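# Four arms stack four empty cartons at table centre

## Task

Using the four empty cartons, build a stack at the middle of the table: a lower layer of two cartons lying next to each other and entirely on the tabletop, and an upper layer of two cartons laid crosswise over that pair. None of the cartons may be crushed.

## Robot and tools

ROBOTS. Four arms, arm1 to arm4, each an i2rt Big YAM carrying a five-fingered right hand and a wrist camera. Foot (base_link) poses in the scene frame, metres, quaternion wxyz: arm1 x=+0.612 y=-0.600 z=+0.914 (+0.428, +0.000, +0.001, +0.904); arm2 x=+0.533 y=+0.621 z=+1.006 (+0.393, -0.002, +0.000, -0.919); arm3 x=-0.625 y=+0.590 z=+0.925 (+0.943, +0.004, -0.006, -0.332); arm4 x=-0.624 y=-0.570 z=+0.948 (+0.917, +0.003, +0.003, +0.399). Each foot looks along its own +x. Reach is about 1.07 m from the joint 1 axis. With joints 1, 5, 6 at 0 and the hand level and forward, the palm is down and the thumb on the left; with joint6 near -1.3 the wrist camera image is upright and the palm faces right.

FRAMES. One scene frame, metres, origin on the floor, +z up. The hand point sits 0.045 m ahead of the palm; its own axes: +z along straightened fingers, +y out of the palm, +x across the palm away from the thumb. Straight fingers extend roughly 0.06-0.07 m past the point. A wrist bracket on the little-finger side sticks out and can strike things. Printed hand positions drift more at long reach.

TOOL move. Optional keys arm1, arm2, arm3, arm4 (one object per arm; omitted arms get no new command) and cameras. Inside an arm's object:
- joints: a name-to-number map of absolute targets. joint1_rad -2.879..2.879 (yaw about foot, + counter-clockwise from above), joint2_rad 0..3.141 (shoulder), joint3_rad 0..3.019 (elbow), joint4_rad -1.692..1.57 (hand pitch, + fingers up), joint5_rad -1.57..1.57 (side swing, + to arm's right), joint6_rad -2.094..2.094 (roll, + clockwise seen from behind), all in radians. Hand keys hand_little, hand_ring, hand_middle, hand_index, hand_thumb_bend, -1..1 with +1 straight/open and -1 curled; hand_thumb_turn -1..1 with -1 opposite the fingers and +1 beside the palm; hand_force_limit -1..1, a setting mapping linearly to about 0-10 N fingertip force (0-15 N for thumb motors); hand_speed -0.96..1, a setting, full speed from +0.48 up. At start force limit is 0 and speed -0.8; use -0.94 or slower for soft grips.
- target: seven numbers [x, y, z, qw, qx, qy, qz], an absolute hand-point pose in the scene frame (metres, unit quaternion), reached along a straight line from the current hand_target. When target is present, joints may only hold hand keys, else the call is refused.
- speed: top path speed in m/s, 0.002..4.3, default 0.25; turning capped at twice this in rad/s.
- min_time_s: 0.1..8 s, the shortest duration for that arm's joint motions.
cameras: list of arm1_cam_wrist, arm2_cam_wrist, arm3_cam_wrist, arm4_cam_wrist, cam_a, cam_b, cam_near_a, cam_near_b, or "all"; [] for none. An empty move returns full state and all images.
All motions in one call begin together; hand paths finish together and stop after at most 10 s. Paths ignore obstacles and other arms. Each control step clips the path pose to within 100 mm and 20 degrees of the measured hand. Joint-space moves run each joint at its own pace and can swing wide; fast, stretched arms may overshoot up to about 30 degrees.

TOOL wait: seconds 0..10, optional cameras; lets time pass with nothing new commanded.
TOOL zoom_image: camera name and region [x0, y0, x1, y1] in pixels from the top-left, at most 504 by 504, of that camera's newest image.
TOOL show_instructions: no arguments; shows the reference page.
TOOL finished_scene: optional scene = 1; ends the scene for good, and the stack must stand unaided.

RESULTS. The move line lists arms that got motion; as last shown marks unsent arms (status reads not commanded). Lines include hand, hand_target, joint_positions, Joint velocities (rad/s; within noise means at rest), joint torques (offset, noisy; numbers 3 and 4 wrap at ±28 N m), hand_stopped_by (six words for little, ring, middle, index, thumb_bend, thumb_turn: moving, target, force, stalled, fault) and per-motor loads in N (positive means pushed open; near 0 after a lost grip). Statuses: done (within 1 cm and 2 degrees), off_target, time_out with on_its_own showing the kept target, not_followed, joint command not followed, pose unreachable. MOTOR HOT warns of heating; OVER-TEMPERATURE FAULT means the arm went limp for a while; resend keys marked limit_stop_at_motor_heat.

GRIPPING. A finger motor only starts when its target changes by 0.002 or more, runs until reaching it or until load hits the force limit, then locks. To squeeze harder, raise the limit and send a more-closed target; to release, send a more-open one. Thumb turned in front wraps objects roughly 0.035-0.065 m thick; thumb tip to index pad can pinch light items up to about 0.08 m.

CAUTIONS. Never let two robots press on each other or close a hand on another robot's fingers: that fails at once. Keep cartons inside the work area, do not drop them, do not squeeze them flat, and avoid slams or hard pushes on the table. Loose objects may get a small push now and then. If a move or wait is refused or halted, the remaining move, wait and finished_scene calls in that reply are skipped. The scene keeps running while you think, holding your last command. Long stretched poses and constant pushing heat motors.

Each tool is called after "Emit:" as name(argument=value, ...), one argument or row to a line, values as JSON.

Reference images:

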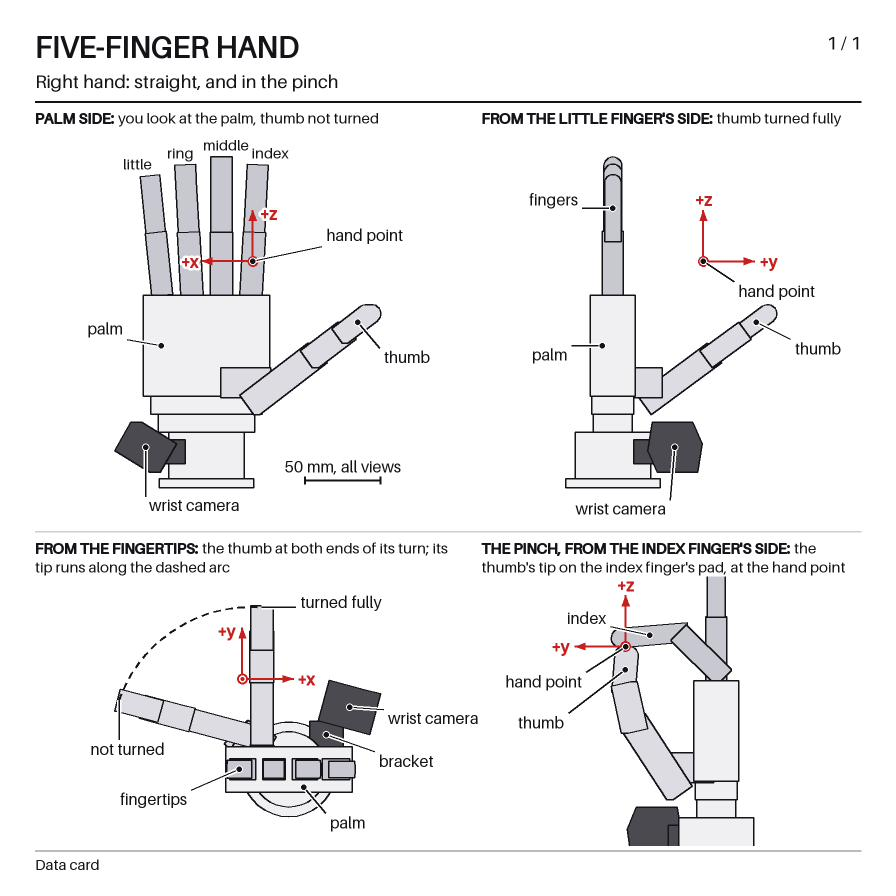

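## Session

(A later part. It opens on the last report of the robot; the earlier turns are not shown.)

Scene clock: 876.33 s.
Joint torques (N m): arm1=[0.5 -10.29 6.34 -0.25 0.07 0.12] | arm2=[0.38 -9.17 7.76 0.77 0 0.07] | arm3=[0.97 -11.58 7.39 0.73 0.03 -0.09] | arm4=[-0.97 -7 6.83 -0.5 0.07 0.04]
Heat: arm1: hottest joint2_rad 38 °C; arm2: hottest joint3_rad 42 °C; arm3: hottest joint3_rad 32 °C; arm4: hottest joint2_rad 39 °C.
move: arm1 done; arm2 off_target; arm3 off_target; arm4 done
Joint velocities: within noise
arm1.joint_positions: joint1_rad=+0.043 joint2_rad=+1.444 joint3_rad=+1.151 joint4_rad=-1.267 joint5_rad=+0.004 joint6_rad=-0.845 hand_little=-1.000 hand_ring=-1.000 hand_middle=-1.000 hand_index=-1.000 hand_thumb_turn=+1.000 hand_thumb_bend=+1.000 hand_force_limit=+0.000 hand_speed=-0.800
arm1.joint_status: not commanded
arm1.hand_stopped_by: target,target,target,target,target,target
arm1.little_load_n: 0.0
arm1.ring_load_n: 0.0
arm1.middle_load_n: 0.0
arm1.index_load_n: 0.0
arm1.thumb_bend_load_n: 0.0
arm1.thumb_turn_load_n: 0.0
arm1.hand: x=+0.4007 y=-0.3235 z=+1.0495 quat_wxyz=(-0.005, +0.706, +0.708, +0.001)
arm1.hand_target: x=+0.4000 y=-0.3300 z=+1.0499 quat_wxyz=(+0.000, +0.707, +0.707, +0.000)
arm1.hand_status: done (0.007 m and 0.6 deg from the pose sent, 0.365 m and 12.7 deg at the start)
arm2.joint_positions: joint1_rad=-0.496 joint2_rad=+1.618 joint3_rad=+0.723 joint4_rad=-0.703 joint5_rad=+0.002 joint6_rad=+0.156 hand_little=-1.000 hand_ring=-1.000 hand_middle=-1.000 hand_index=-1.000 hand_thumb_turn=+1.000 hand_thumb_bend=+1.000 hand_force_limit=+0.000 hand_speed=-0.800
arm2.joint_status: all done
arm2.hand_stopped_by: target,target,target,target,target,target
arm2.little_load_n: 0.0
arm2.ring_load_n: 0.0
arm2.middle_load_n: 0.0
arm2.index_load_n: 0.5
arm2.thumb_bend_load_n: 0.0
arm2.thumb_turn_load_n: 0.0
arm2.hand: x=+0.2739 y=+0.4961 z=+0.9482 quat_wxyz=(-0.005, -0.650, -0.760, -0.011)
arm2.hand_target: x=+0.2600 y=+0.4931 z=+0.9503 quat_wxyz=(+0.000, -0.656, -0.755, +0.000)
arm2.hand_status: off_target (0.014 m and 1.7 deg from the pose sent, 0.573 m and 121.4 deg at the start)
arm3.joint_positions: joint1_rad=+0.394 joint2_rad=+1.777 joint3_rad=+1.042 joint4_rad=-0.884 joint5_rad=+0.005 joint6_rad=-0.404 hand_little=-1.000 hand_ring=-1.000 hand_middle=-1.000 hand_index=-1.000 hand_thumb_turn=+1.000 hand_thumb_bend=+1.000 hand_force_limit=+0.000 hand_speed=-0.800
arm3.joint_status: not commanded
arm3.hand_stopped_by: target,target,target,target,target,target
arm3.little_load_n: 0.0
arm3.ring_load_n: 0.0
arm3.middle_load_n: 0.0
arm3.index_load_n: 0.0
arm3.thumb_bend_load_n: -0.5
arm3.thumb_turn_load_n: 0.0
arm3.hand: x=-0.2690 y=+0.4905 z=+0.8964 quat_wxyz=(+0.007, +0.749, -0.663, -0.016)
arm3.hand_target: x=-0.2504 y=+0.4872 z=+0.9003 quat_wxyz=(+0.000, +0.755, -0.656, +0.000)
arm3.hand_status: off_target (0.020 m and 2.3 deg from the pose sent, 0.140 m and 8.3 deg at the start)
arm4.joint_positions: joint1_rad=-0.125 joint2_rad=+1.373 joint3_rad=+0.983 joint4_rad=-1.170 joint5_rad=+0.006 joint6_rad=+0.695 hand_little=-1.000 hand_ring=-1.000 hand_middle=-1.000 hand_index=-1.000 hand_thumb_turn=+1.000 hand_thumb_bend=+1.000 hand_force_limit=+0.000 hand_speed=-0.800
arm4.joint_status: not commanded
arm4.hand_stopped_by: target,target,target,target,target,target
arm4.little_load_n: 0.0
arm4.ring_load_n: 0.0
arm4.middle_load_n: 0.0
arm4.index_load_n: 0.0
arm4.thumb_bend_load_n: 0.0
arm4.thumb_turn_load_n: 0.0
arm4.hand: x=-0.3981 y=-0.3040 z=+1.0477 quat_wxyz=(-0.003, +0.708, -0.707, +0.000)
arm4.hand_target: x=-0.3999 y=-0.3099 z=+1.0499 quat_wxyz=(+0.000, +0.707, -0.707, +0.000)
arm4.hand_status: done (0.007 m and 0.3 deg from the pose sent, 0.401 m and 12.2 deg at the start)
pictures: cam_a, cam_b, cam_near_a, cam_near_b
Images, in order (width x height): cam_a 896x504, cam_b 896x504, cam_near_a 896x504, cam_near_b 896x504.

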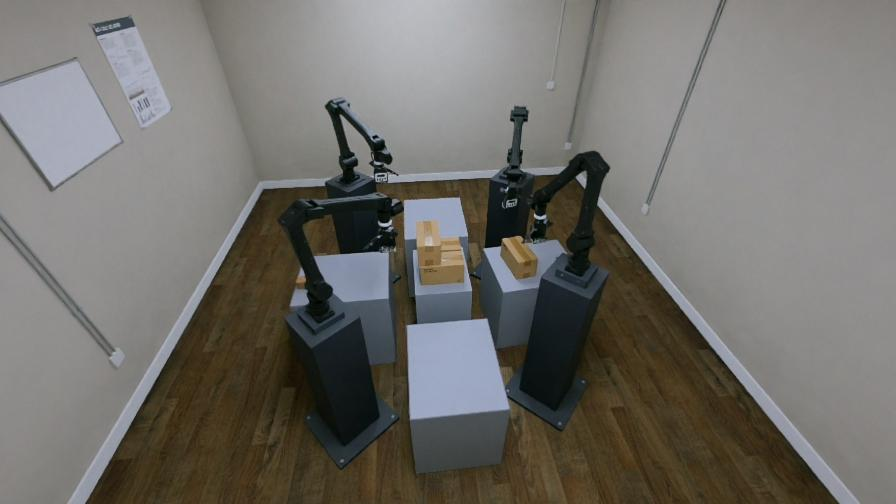

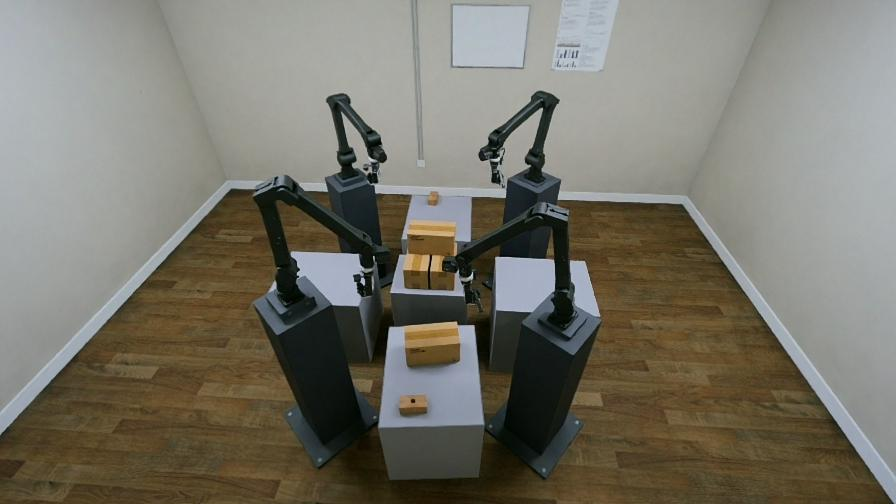

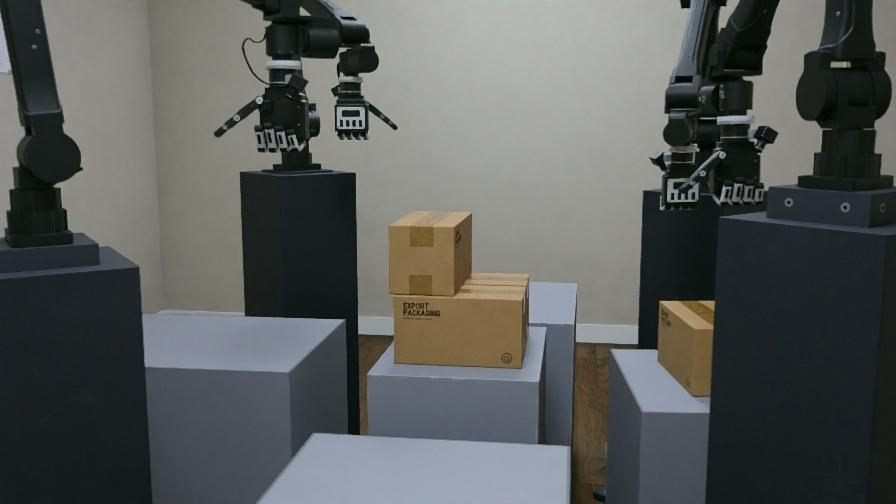

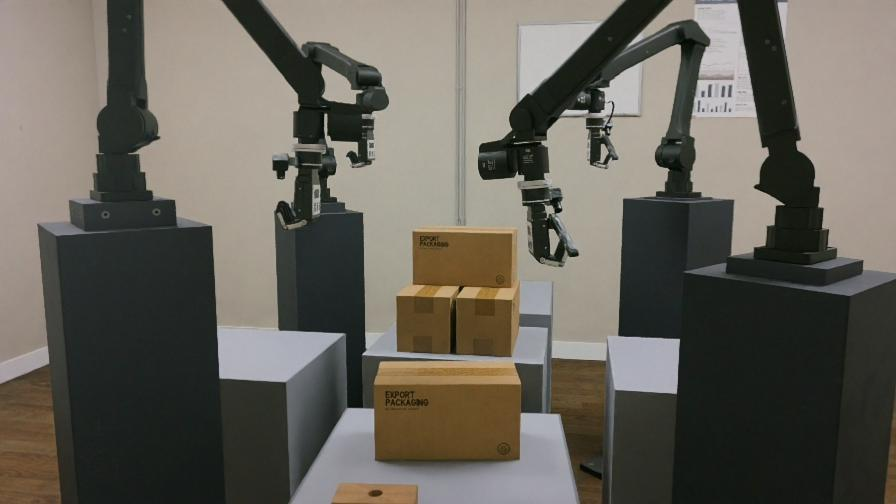

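Emit:
move(
  arm2={"target": [0.25, 0.493, 0.76, 0, 0.6561, 0.7547, 0], "speed": 0.2},
  arm3={"target": [-0.25, 0.487, 0.76, 0, 0.7547, -0.6561, 0], "speed": 0.2},
  cameras=["cam_near_b", "cam_near_a", "cam_b", "cam_a"],
)

Emit:
zoom_image(
  camera="cam_near_b",
  region=[260, 180, 620, 500],
)

Emit:
zoom_image(
  camera="cam_b",
  region=[340, 240, 520, 420],
)

Emit:
zoom_image(
  camera="cam_a",
  region=[470, 180, 600, 300],
)

Emit:
zoom_image(
  camera="cam_near_a",
  region=[600, 200, 800, 420],
)

Scene clock: 889.30 s.
Joint torques (N m): arm1=[0.5 -10.29 6.34 -0.25 0.07 0.12] | arm2=[0.09 -12.04 2.44 0.8 0.01 -0.01] | arm3=[0.73 -14.1 3.3 0.76 0.03 -0.09] | arm4=[-1.03 -7.12 6.82 -0.53 0.07 0.05]
Heat: arm1: hottest joint2_rad 37 °C; arm2: hottest joint3_rad 41 °C; arm3: hottest joint3_rad 32 °C; arm4: hottest joint2_rad 37 °C.
move: arm2 done; arm3 done
Joint velocities: within noise
arm1, arm4: as last shown
arm2.joint_positions: joint1_rad=-0.501 joint2_rad=+2.187 joint3_rad=+0.785 joint4_rad=-0.179 joint5_rad=+0.002 joint6_rad=+0.157 hand_little=-1.000 hand_ring=-1.000 hand_middle=-1.000 hand_index=-1.000 hand_thumb_turn=+1.000 hand_thumb_bend=+1.000 hand_force_limit=+0.000 hand_speed=-0.800
arm2.joint_status: not commanded
arm2.hand_stopped_by: target,target,target,target,target,target
arm2.little_load_n: 0.5
arm2.ring_load_n: 0.0
arm2.middle_load_n: 0.0
arm2.index_load_n: 0.0
arm2.thumb_bend_load_n: 0.0
arm2.thumb_turn_load_n: 0.0
arm2.hand: x=+0.2549 y=+0.4914 z=+0.7634 quat_wxyz=(-0.001, -0.652, -0.759, -0.003)
arm2.hand_target: x=+0.2501 y=+0.4930 z=+0.7601 quat_wxyz=(+0.000, -0.656, -0.755, +0.000)
arm2.hand_status: done (0.006 m and 0.8 deg from the pose sent, 0.190 m and 1.7 deg at the start)
arm3.joint_positions: joint1_rad=+0.394 joint2_rad=+2.084 joint3_rad=+1.033 joint4_rad=-0.547 joint5_rad=+0.005 joint6_rad=-0.406 hand_little=-1.000 hand_ring=-1.000 hand_middle=-1.000 hand_index=-1.000 hand_thumb_turn=+1.000 hand_thumb_bend=+1.000 hand_force_limit=+0.000 hand_speed=-0.800
arm3.joint_status: not commanded
arm3.hand_stopped_by: target,target,target,target,target,target
arm3.little_load_n: 0.0
arm3.ring_load_n: 0.0
arm3.middle_load_n: 0.0
arm3.index_load_n: 0.0
arm3.thumb_bend_load_n: 0.0
arm3.thumb_turn_load_n: 0.0
arm3.hand: x=-0.2549 y=+0.4872 z=+0.7592 quat_wxyz=(+0.002, +0.749, -0.662, -0.007)
arm3.hand_target: x=-0.2500 y=+0.4870 z=+0.7601 quat_wxyz=(+0.000, +0.755, -0.656, +0.000)
arm3.hand_status: done (0.005 m and 1.3 deg from the pose sent, 0.138 m and 2.3 deg at the start)
pictures: cam_a, cam_b, cam_near_a, cam_near_b
Images, in order (width x height): cam_a 896x504, cam_b 896x504, cam_near_a 896x504, cam_near_b 896x504.

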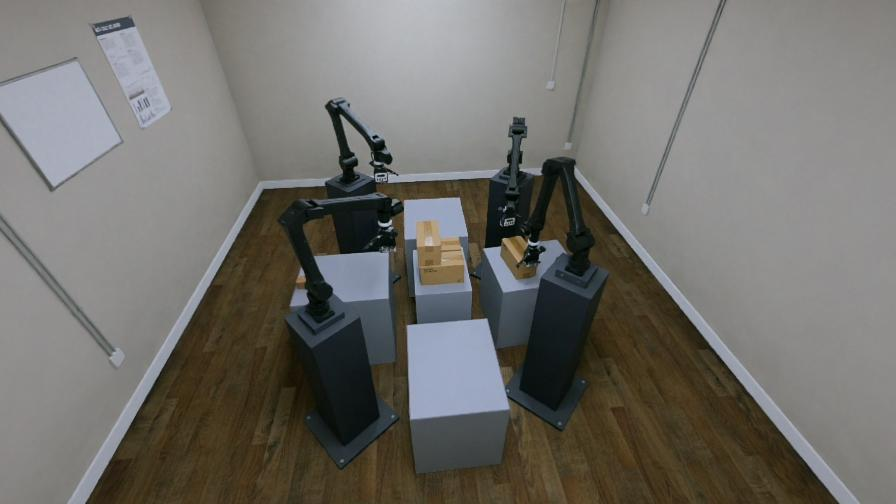

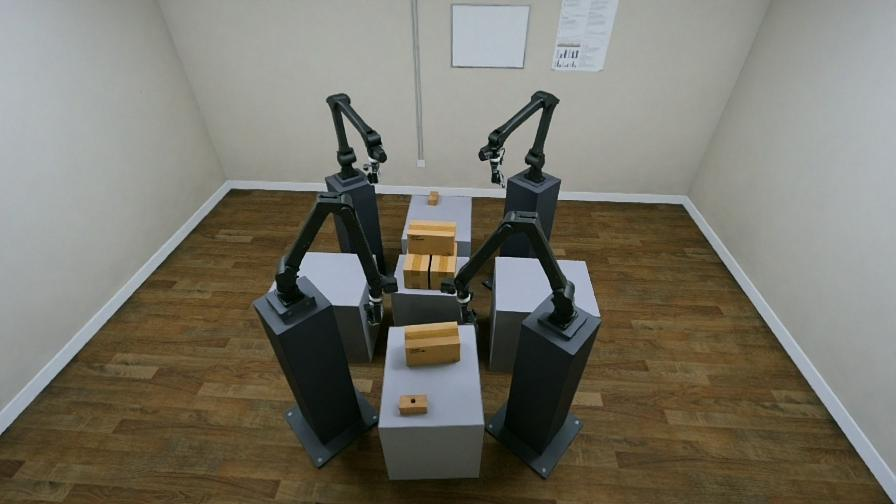

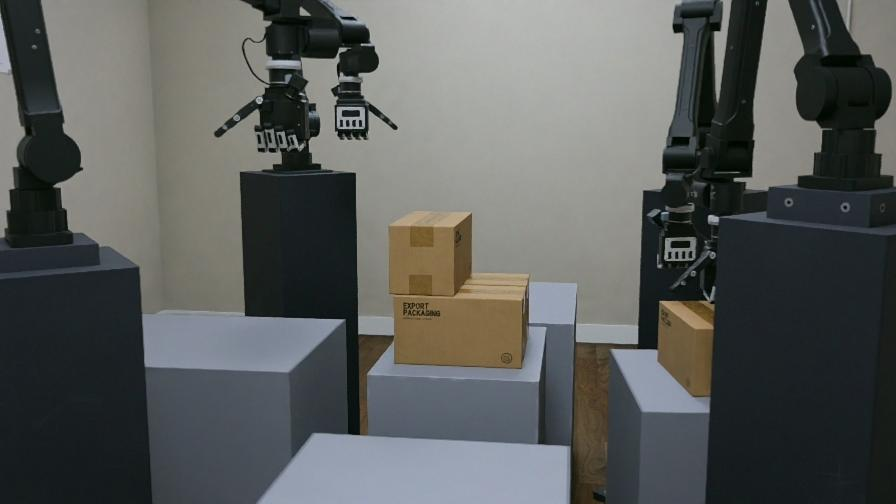

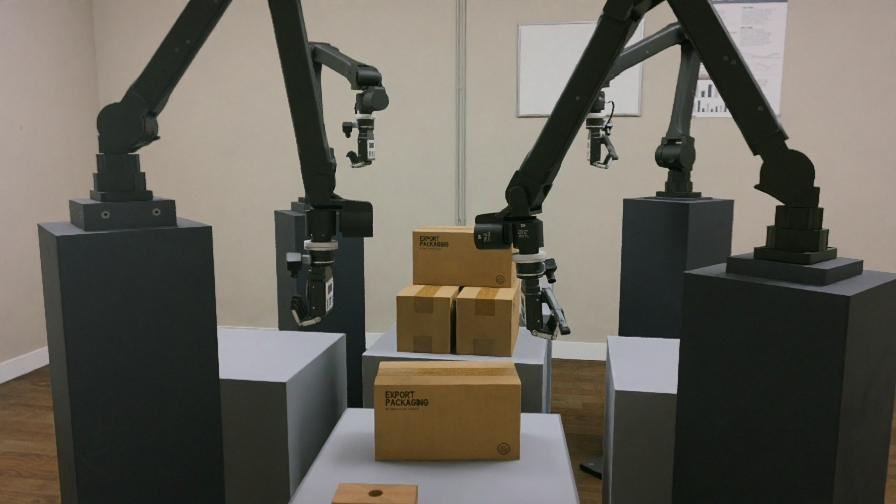

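Scaled by 1.400.

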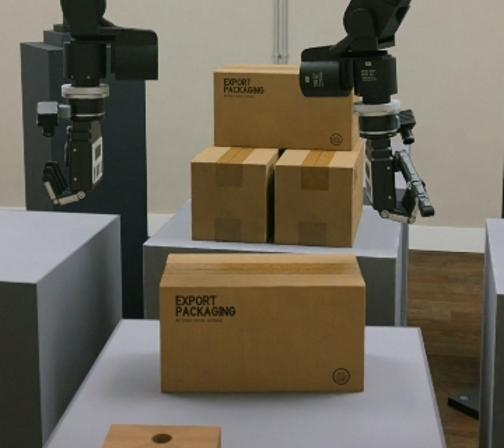

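Scaled by 2.800.

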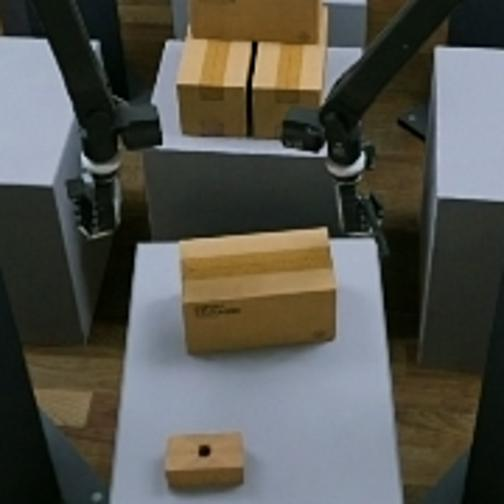

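Scaled by 3.877.

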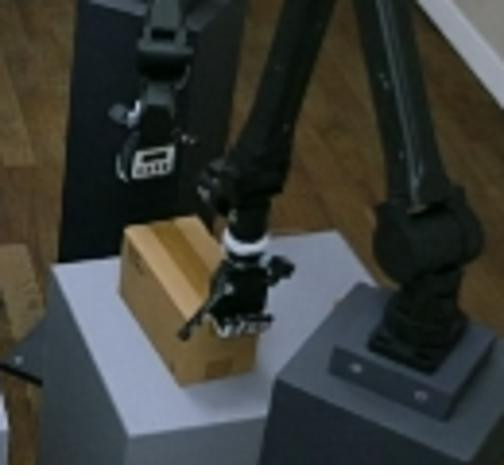

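Scaled by 2.291.

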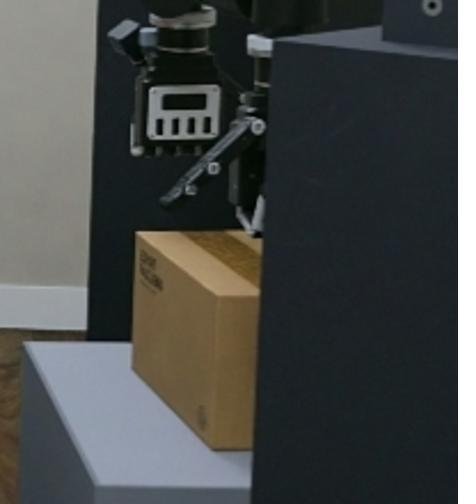

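Emit:
move(
  arm2={"target": [0.205, 0.493, 0.66, 0, 0.6494, 0.7604, 0], "speed": 0.15},
  arm3={"target": [-0.280, 0.483, 0.66, 0, 0.7604, -0.6494, 0], "speed": 0.15},
  cameras=["cam_near_b", "cam_near_a", "cam_b", "cam_a"],
)

Emit:
zoom_image(
  camera="cam_near_b",
  region=[300, 280, 600, 500],
)

Emit:
zoom_image(
  camera="cam_a",
  region=[470, 180, 600, 300],
)

Emit:
zoom_image(
  camera="cam_near_a",
  region=[600, 230, 740, 420],
)

Scene clock: 968.47 s.
Joint torques (N m): arm1=[0.5 -10.29 6.34 -0.25 0.07 0.12] | arm2=[0.15 -13.63 1.7 0.76 0.01 -0.11] | arm3=[-0.03 -14.04 1.62 0.79 0.06 -0.09] | arm4=[-1.08 -7.06 6.83 -0.44 0.07 0.04]
Heat: arm1: hottest joint2_rad 34 °C; arm2: hottest joint3_rad 34 °C; arm3: hottest joint3_rad 29 °C; arm4: hottest joint3_rad 34 °C.
move: arm2 done; arm3 done
Joint velocities: within noise
arm1, arm4: as last shown
arm2.joint_positions: joint1_rad=-0.531 joint2_rad=+2.485 joint3_rad=+1.033 joint4_rad=-0.112 joint5_rad=+0.002 joint6_rad=+0.119 hand_little=-1.000 hand_ring=-1.000 hand_middle=-1.000 hand_index=-1.000 hand_thumb_turn=+1.000 hand_thumb_bend=+1.000 hand_force_limit=+0.000 hand_speed=-0.800
arm2.joint_status: not commanded
arm2.hand_stopped_by: target,target,target,target,target,target
arm2.little_load_n: 0.0
arm2.ring_load_n: 0.0
arm2.middle_load_n: 0.0
arm2.index_load_n: 0.0
arm2.thumb_bend_load_n: 0.0
arm2.thumb_turn_load_n: 0.0
arm2.hand: x=+0.2014 y=+0.4879 z=+0.6675 quat_wxyz=(+0.003, -0.649, -0.761, +0.004)
arm2.hand_target: x=+0.2051 y=+0.4929 z=+0.6602 quat_wxyz=(+0.000, -0.649, -0.760, +0.000)
arm2.hand_status: done (0.010 m and 0.6 deg from the pose sent, 0.115 m and 0.5 deg at the start)
arm3.joint_positions: joint1_rad=+0.379 joint2_rad=+2.307 joint3_rad=+1.006 joint4_rad=-0.293 joint5_rad=+0.005 joint6_rad=-0.450 hand_little=-1.000 hand_ring=-1.000 hand_middle=-1.000 hand_index=-1.000 hand_thumb_turn=+1.000 hand_thumb_bend=+1.000 hand_force_limit=+0.000 hand_speed=-0.800
arm3.joint_status: not commanded
arm3.hand_stopped_by: target,target,target,target,target,target
arm3.little_load_n: 0.0
arm3.ring_load_n: 0.0
arm3.middle_load_n: 0.0
arm3.index_load_n: 0.0
arm3.thumb_bend_load_n: 0.0
arm3.thumb_turn_load_n: 0.0
arm3.hand: x=-0.2820 y=+0.4872 z=+0.6603 quat_wxyz=(+0.001, +0.759, -0.651, -0.005)
arm3.hand_target: x=-0.2800 y=+0.4831 z=+0.6600 quat_wxyz=(+0.000, +0.760, -0.649, +0.000)
arm3.hand_status: done (0.005 m and 0.7 deg from the pose sent, 0.102 m and 2.1 deg at the start)
pictures: cam_a, cam_b, cam_near_a, cam_near_b
Images, in order (width x height): cam_a 896x504, cam_b 896x504, cam_near_a 896x504, cam_near_b 896x504.

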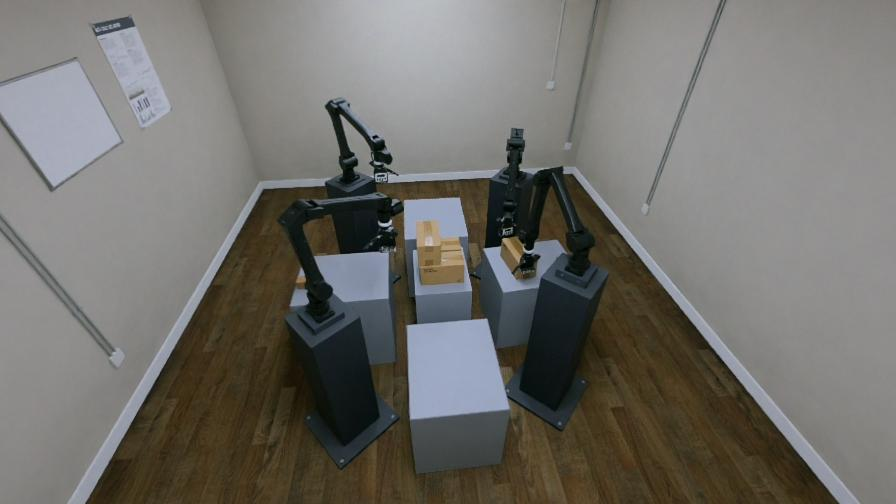

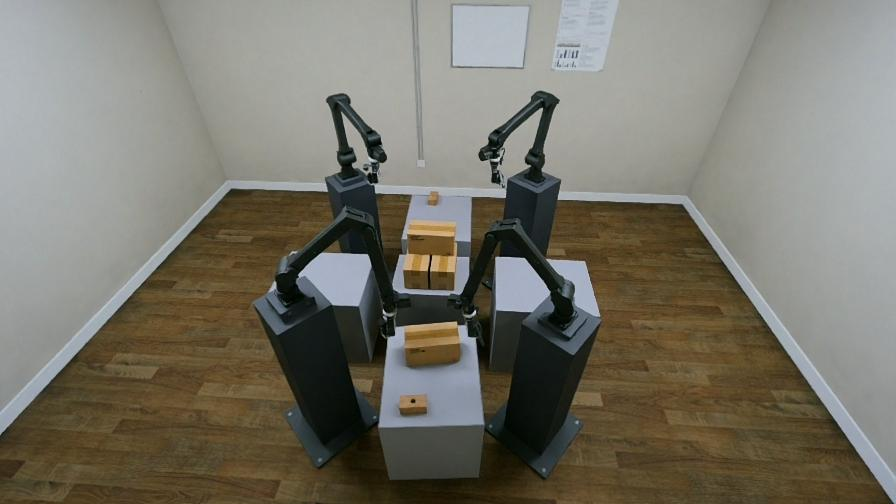

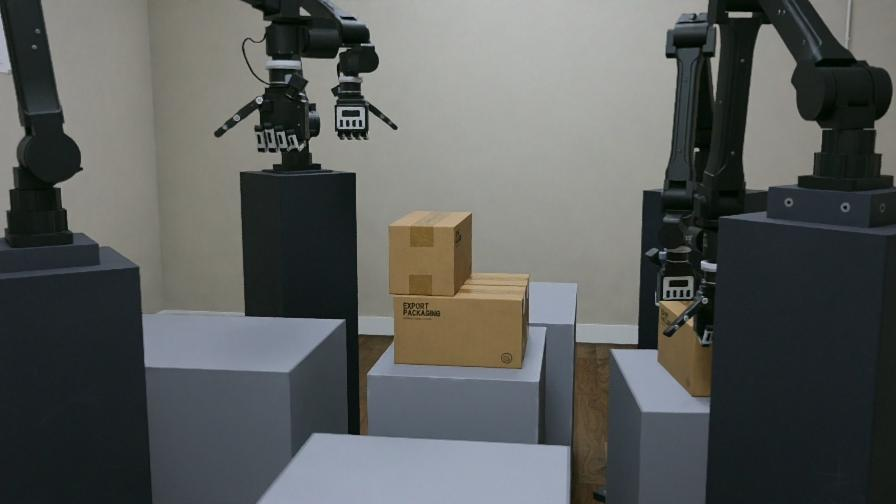

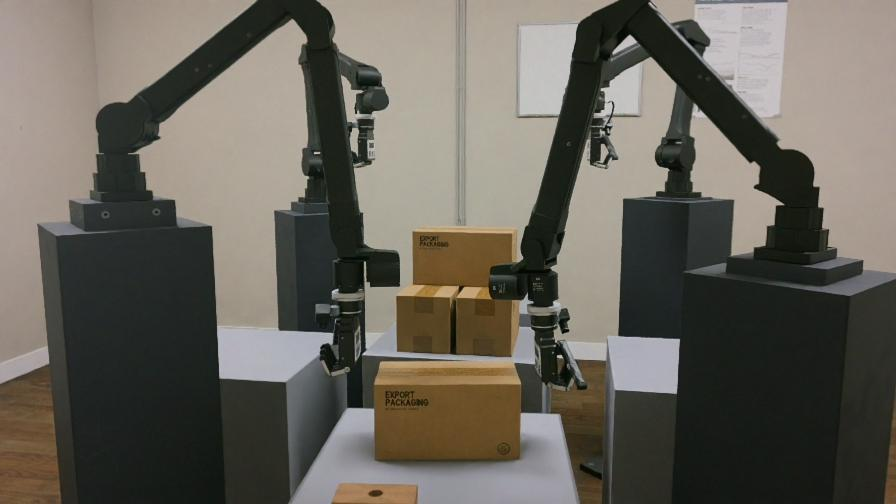

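Scaled by 1.680.

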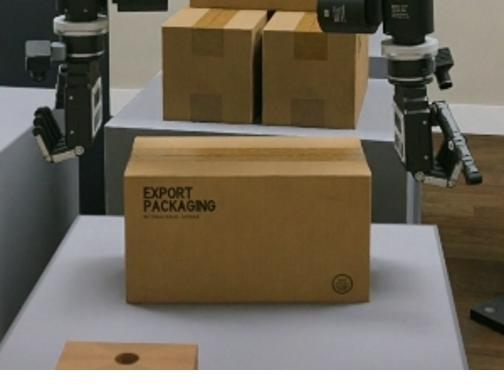

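Scaled by 3.877.

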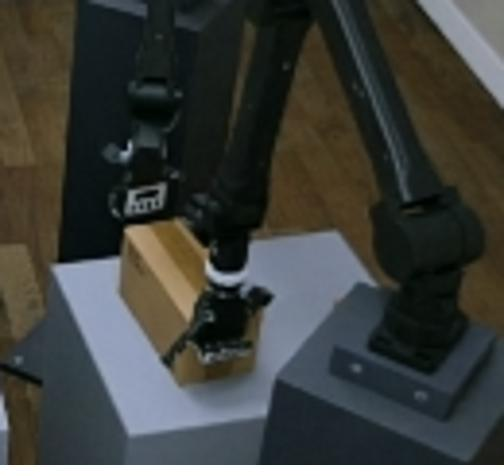

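Scaled by 2.653.

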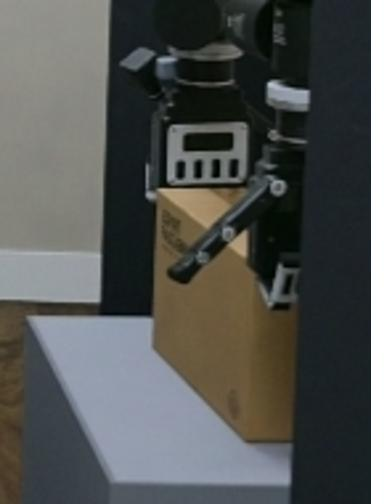

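Emit:
move(
  arm2={"target": [0.205, 0.506, 0.583, -0.028, 0.6494, 0.7604, -0.033], "speed": 0.12},
  arm3={"target": [-0.278, 0.492, 0.59, -0.033, 0.7604, -0.6494, 0.028], "speed": 0.12},
  cameras=["cam_near_b", "cam_near_a"],
)

Emit:
zoom_image(
  camera="cam_near_b",
  region=[300, 280, 600, 500],
)

Emit:
zoom_image(
  camera="cam_near_a",
  region=[600, 230, 740, 420],
)

Scene clock: 982.63 s.
Joint torques (N m): arm1=[0.5 -10.29 6.34 -0.25 0.07 0.12] | arm2=[0.15 -13.74 0.55 1.01 0.16 -0.11] | arm3=[-0.03 -14.1 1.36 0.99 -0.19 -0.05] | arm4=[-1.03 -7.12 6.83 -0.46 0.07 0.06]
Heat: arm1: hottest joint2_rad 34 °C; arm2: hottest joint3_rad 33 °C; arm3: hottest joint3_rad 29 °C; arm4: hottest joint3_rad 34 °C.
move: arm2 done; arm3 done
Joint velocities: within noise
arm1, arm4: as last shown
arm1.thumb_turn_load_n: -0.5
arm2.joint_positions: joint1_rad=-0.560 joint2_rad=+2.683 joint3_rad=+1.090 joint4_rad=+0.112 joint5_rad=+0.005 joint6_rad=+0.091 hand_little=-1.000 hand_ring=-1.000 hand_middle=-1.000 hand_index=-1.000 hand_thumb_turn=+1.000 hand_thumb_bend=+1.000 hand_force_limit=+0.000 hand_speed=-0.800
arm2.joint_status: not commanded
arm2.hand_stopped_by: target,target,target,target,target,target
arm2.little_load_n: 0.0
arm2.ring_load_n: 0.0
arm2.middle_load_n: 0.0
arm2.index_load_n: 0.0
arm2.thumb_bend_load_n: 0.0
arm2.thumb_turn_load_n: 0.0
arm2.hand: x=+0.2006 y=+0.5002 z=+0.5905 quat_wxyz=(+0.029, -0.648, -0.760, +0.037)
arm2.hand_target: x=+0.2051 y=+0.5058 z=+0.5833 quat_wxyz=(+0.028, -0.649, -0.760, +0.033)
arm2.hand_status: done (0.010 m and 0.5 deg from the pose sent, 0.086 m and 4.4 deg at the start)
arm3.joint_positions: joint1_rad=+0.379 joint2_rad=+2.472 joint3_rad=+1.011 joint4_rad=-0.063 joint5_rad=-0.028 joint6_rad=-0.451 hand_little=-1.000 hand_ring=-1.000 hand_middle=-1.000 hand_index=-1.000 hand_thumb_turn=+1.000 hand_thumb_bend=+1.000 hand_force_limit=+0.000 hand_speed=-0.800
arm3.joint_status: not commanded
arm3.hand_stopped_by: target,target,target,target,target,target
arm3.little_load_n: 0.0
arm3.ring_load_n: 0.0
arm3.middle_load_n: 0.0
arm3.index_load_n: 0.0
arm3.thumb_bend_load_n: 0.0
arm3.thumb_turn_load_n: 0.0
arm3.hand: x=-0.2857 y=+0.4956 z=+0.5912 quat_wxyz=(-0.028, +0.759, -0.650, +0.020)
arm3.hand_target: x=-0.2781 y=+0.4921 z=+0.5901 quat_wxyz=(-0.033, +0.760, -0.649, +0.028)
arm3.hand_status: done (0.009 m and 1.1 deg from the pose sent, 0.071 m and 5.5 deg at the start)
arm4.index_load_n: 0.5
pictures: cam_near_a, cam_near_b
Images, in order (width x height): cam_near_a 896x504, cam_near_b 896x504.

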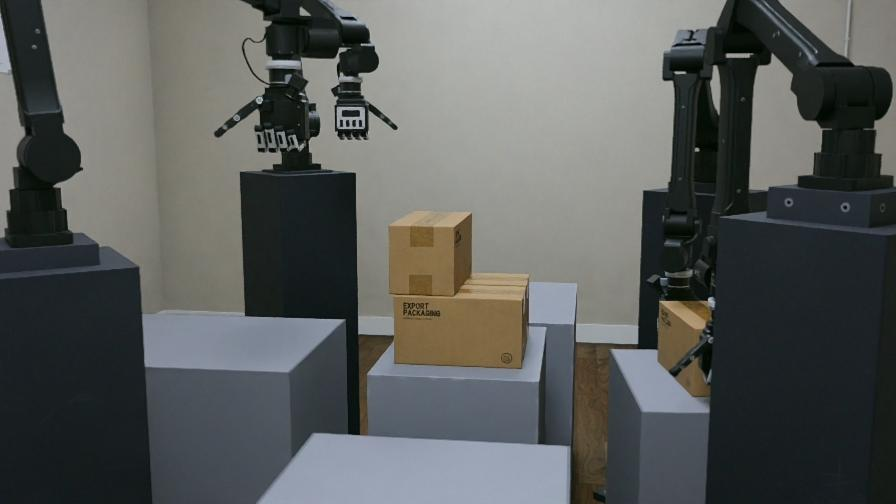

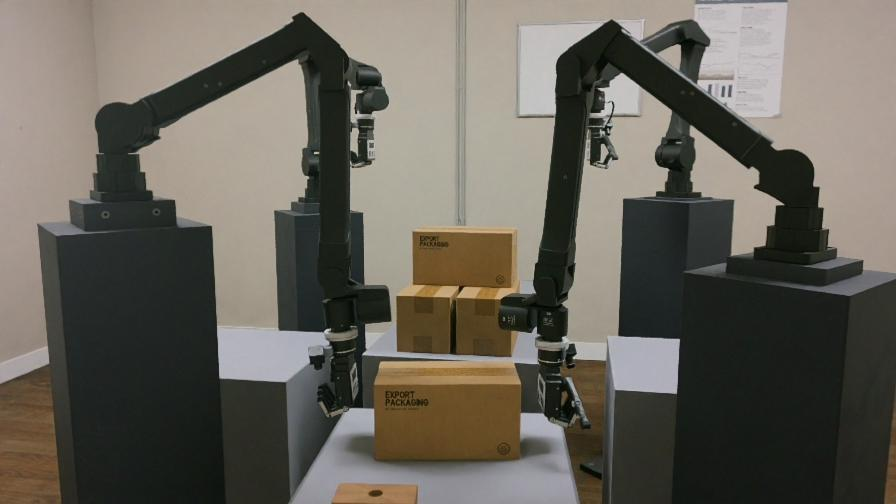

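Scaled by 1.680.

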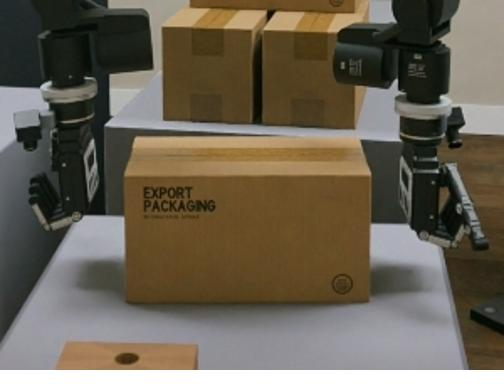

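Scaled by 2.653.

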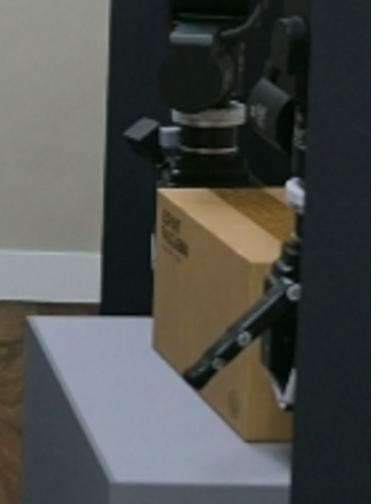

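Emit:
move(
  arm2={"target": [0.19, 0.506, 0.567, -0.028, 0.6494, 0.7604, -0.033], "speed": 0.08},
  arm3={"target": [-0.255, 0.496, 0.575, -0.033, 0.7604, -0.6494, 0.028], "speed": 0.08},
)

Emit:
move(
  arm2={"target": [0.147, 0.500, 0.567, -0.028, 0.6494, 0.7604, -0.033], "speed": 0.06},
  arm3={"target": [-0.211, 0.503, 0.575, -0.033, 0.7604, -0.6494, 0.028], "speed": 0.06},
  cameras=["cam_near_b", "cam_near_a", "cam_a"],
)

Emit:
zoom_image(
  camera="cam_near_b",
  region=[300, 280, 600, 500],
)

Emit:
zoom_image(
  camera="cam_near_a",
  region=[600, 230, 740, 420],
)

Emit:
zoom_image(
  camera="cam_a",
  region=[470, 180, 600, 300],
)

Scene clock: 1010.57 s.
Joint torques (N m): arm1=[0.5 -10.23 6.34 -0.25 0.07 0.12] | arm2=[0.15 -13.57 0.88 0.49 0.12 -0.11] | arm3=[0.79 -14.21 1.68 0.21 -0.13 0.14] | arm4=[-0.79 -7.18 6.82 -0.5 0.06 0.04]
Heat: arm1: hottest joint3_rad 34 °C; arm2: hottest joint3_rad 32 °C; arm3: hottest joint2_rad 28 °C; arm4: hottest joint3_rad 34 °C.
move: arm2 off_target; arm3 done
Joint velocities: within noise
arm1, arm4: as last shown
arm1.thumb_turn_load_n: 0.0
arm2.joint_positions: joint1_rad=-0.567 joint2_rad=+2.714 joint3_rad=+1.160 joint4_rad=+0.099 joint5_rad=+0.005 joint6_rad=+0.082 hand_little=-1.000 hand_ring=-1.000 hand_middle=-1.000 hand_index=-1.000 hand_thumb_turn=+1.000 hand_thumb_bend=+1.000 hand_force_limit=+0.000 hand_speed=-0.800
arm2.joint_status: not commanded
arm2.hand_stopped_by: target,target,target,target,target,target
arm2.little_load_n: 0.0
arm2.ring_load_n: 0.0
arm2.middle_load_n: 0.0
arm2.index_load_n: 0.0
arm2.thumb_bend_load_n: 0.0
arm2.thumb_turn_load_n: 0.0
arm2.hand: x=+0.1759 y=+0.4974 z=+0.5781 quat_wxyz=(+0.037, -0.648, -0.760, +0.047)
arm2.hand_target: x=+0.1902 y=+0.5057 z=+0.5677 quat_wxyz=(+0.028, -0.649, -0.760, +0.033)
arm2.hand_status: off_target (0.020 m and 1.9 deg from the pose sent, 0.026 m and 0.5 deg at the start)
arm3.joint_positions: joint1_rad=+0.394 joint2_rad=+2.514 joint3_rad=+1.092 joint4_rad=-0.075 joint5_rad=-0.028 joint6_rad=-0.444 hand_little=-1.000 hand_ring=-1.000 hand_middle=-1.000 hand_index=-1.000 hand_thumb_turn=+1.000 hand_thumb_bend=+1.000 hand_force_limit=+0.000 hand_speed=-0.800
arm3.joint_status: not commanded
arm3.hand_stopped_by: target,target,target,target,target,target
arm3.little_load_n: 0.0
arm3.ring_load_n: 0.0
arm3.middle_load_n: 0.0
arm3.index_load_n: 0.0
arm3.thumb_bend_load_n: 0.0
arm3.thumb_turn_load_n: 0.0
arm3.hand: x=-0.2557 y=+0.4929 z=+0.5776 quat_wxyz=(-0.034, +0.761, -0.647, +0.032)
arm3.hand_target: x=-0.2552 y=+0.4961 z=+0.5750 quat_wxyz=(-0.033, +0.760, -0.649, +0.028)
arm3.hand_status: done (0.004 m and 0.6 deg from the pose sent, 0.035 m and 1.1 deg at the start)
arm4.index_load_n: 0.0
arm4.thumb_turn_load_n: 0.5
pictures: none

Scene clock: 1011.87 s.
Joint torques (N m): arm1=[0.5 -10.23 6.34 -0.25 0.07 0.12] | arm2=[-0.03 -15.09 3.49 0.8 0.11 -0.05] | arm3=[1.67 -14.56 4.27 0.75 -0.22 -0.01] | arm4=[-1.03 -7.06 6.84 -0.46 0.06 0.04]
Heat: arm1: hottest joint3_rad 34 °C; arm2: hottest joint3_rad 32 °C; arm3: hottest joint2_rad 28 °C; arm4: hottest joint3_rad 34 °C.
move: arm2 off_target; arm3 off_target
Joint velocities: within noise
arm1, arm4: as last shown
arm2.joint_positions: joint1_rad=-0.575 joint2_rad=+2.731 joint3_rad=+1.255 joint4_rad=-0.024 joint5_rad=+0.005 joint6_rad=+0.066 hand_little=-1.000 hand_ring=-1.000 hand_middle=-1.000 hand_index=-1.000 hand_thumb_turn=+1.000 hand_thumb_bend=+1.000 hand_force_limit=+0.000 hand_speed=-0.800
arm2.joint_status: not commanded
arm2.hand_stopped_by: target,target,target,target,target,target
arm2.little_load_n: 0.0
arm2.ring_load_n: 0.0
arm2.middle_load_n: 0.0
arm2.index_load_n: 0.0
arm2.thumb_bend_load_n: 0.0
arm2.thumb_turn_load_n: 0.0
arm2.hand: x=+0.1566 y=+0.4967 z=+0.5748 quat_wxyz=(+0.024, -0.645, -0.763, +0.029)
arm2.hand_target: x=+0.1473 y=+0.5001 z=+0.5674 quat_wxyz=(+0.028, -0.649, -0.760, +0.033)
arm2.hand_status: off_target (0.013 m and 0.9 deg from the pose sent, 0.031 m and 1.9 deg at the start)
arm3.joint_positions: joint1_rad=+0.420 joint2_rad=+2.533 joint3_rad=+1.183 joint4_rad=-0.188 joint5_rad=-0.023 joint6_rad=-0.390 hand_little=-1.000 hand_ring=-1.000 hand_middle=-1.000 hand_index=-1.000 hand_thumb_turn=+1.000 hand_thumb_bend=+1.000 hand_force_limit=+0.000 hand_speed=-0.800
arm3.joint_status: not commanded
arm3.hand_stopped_by: target,target,target,target,target,target
arm3.little_load_n: 0.0
arm3.ring_load_n: 0.0
arm3.middle_load_n: 0.0
arm3.index_load_n: 0.0
arm3.thumb_bend_load_n: 0.0
arm3.thumb_turn_load_n: 0.0
arm3.hand: x=-0.2341 y=+0.5004 z=+0.5787 quat_wxyz=(-0.024, +0.753, -0.658, +0.013)
arm3.hand_target: x=-0.2114 y=+0.5033 z=+0.5760 quat_wxyz=(-0.033, +0.760, -0.649, +0.028)
arm3.hand_status: off_target (0.024 m and 2.4 deg from the pose sent, 0.046 m and 0.6 deg at the start)
arm4.ring_load_n: 0.5
arm4.thumb_turn_load_n: 0.0
pictures: cam_a, cam_near_a, cam_near_b
Images, in order (width x height): cam_a 896x504, cam_near_a 896x504, cam_near_b 896x504.

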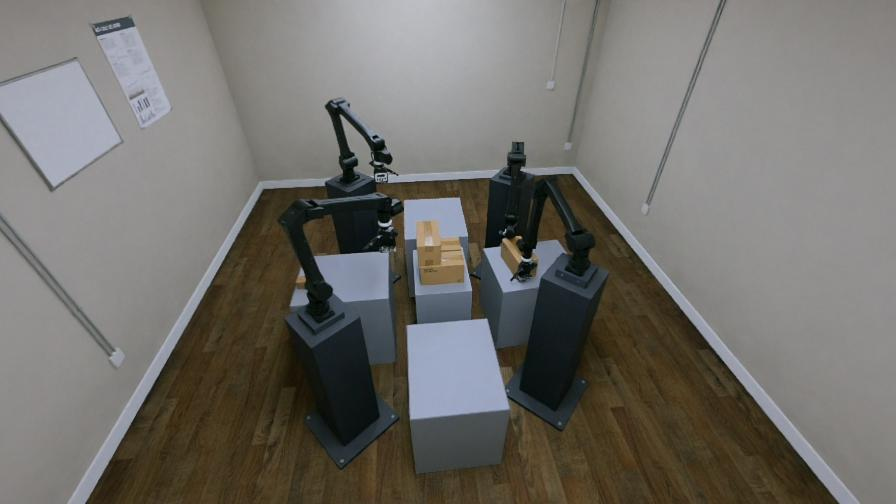

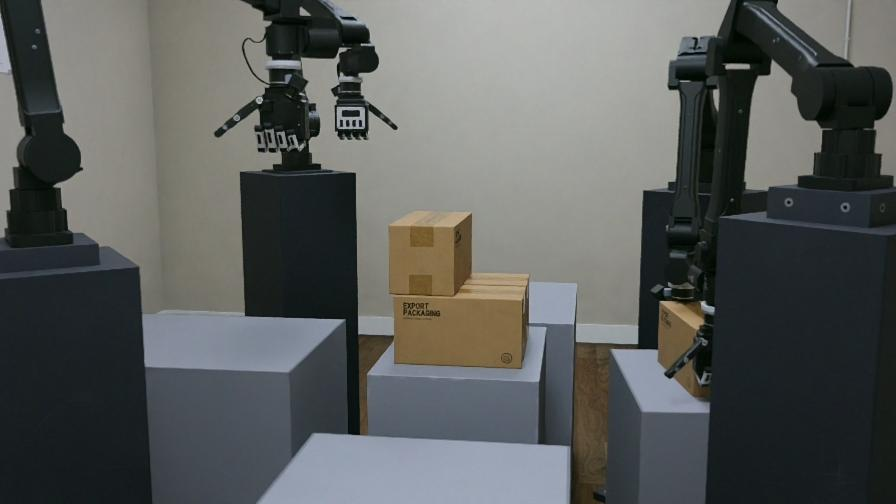

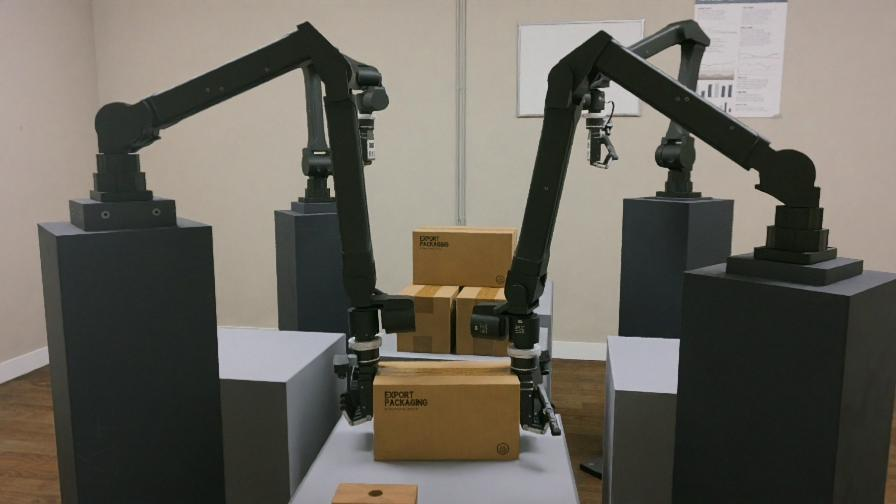

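Scaled by 1.680.

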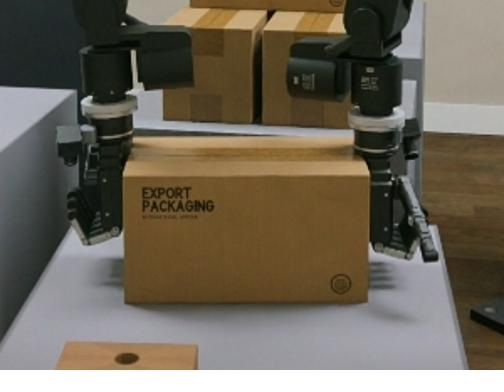

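Scaled by 2.653.

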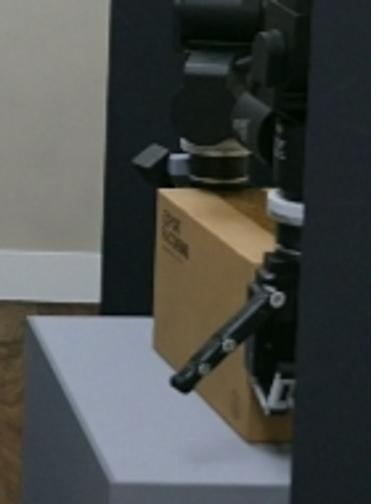

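Scaled by 3.877.

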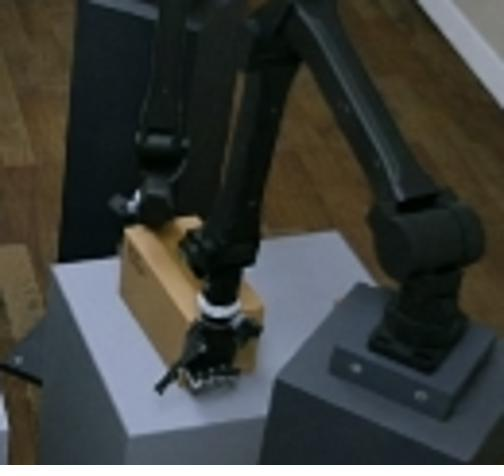

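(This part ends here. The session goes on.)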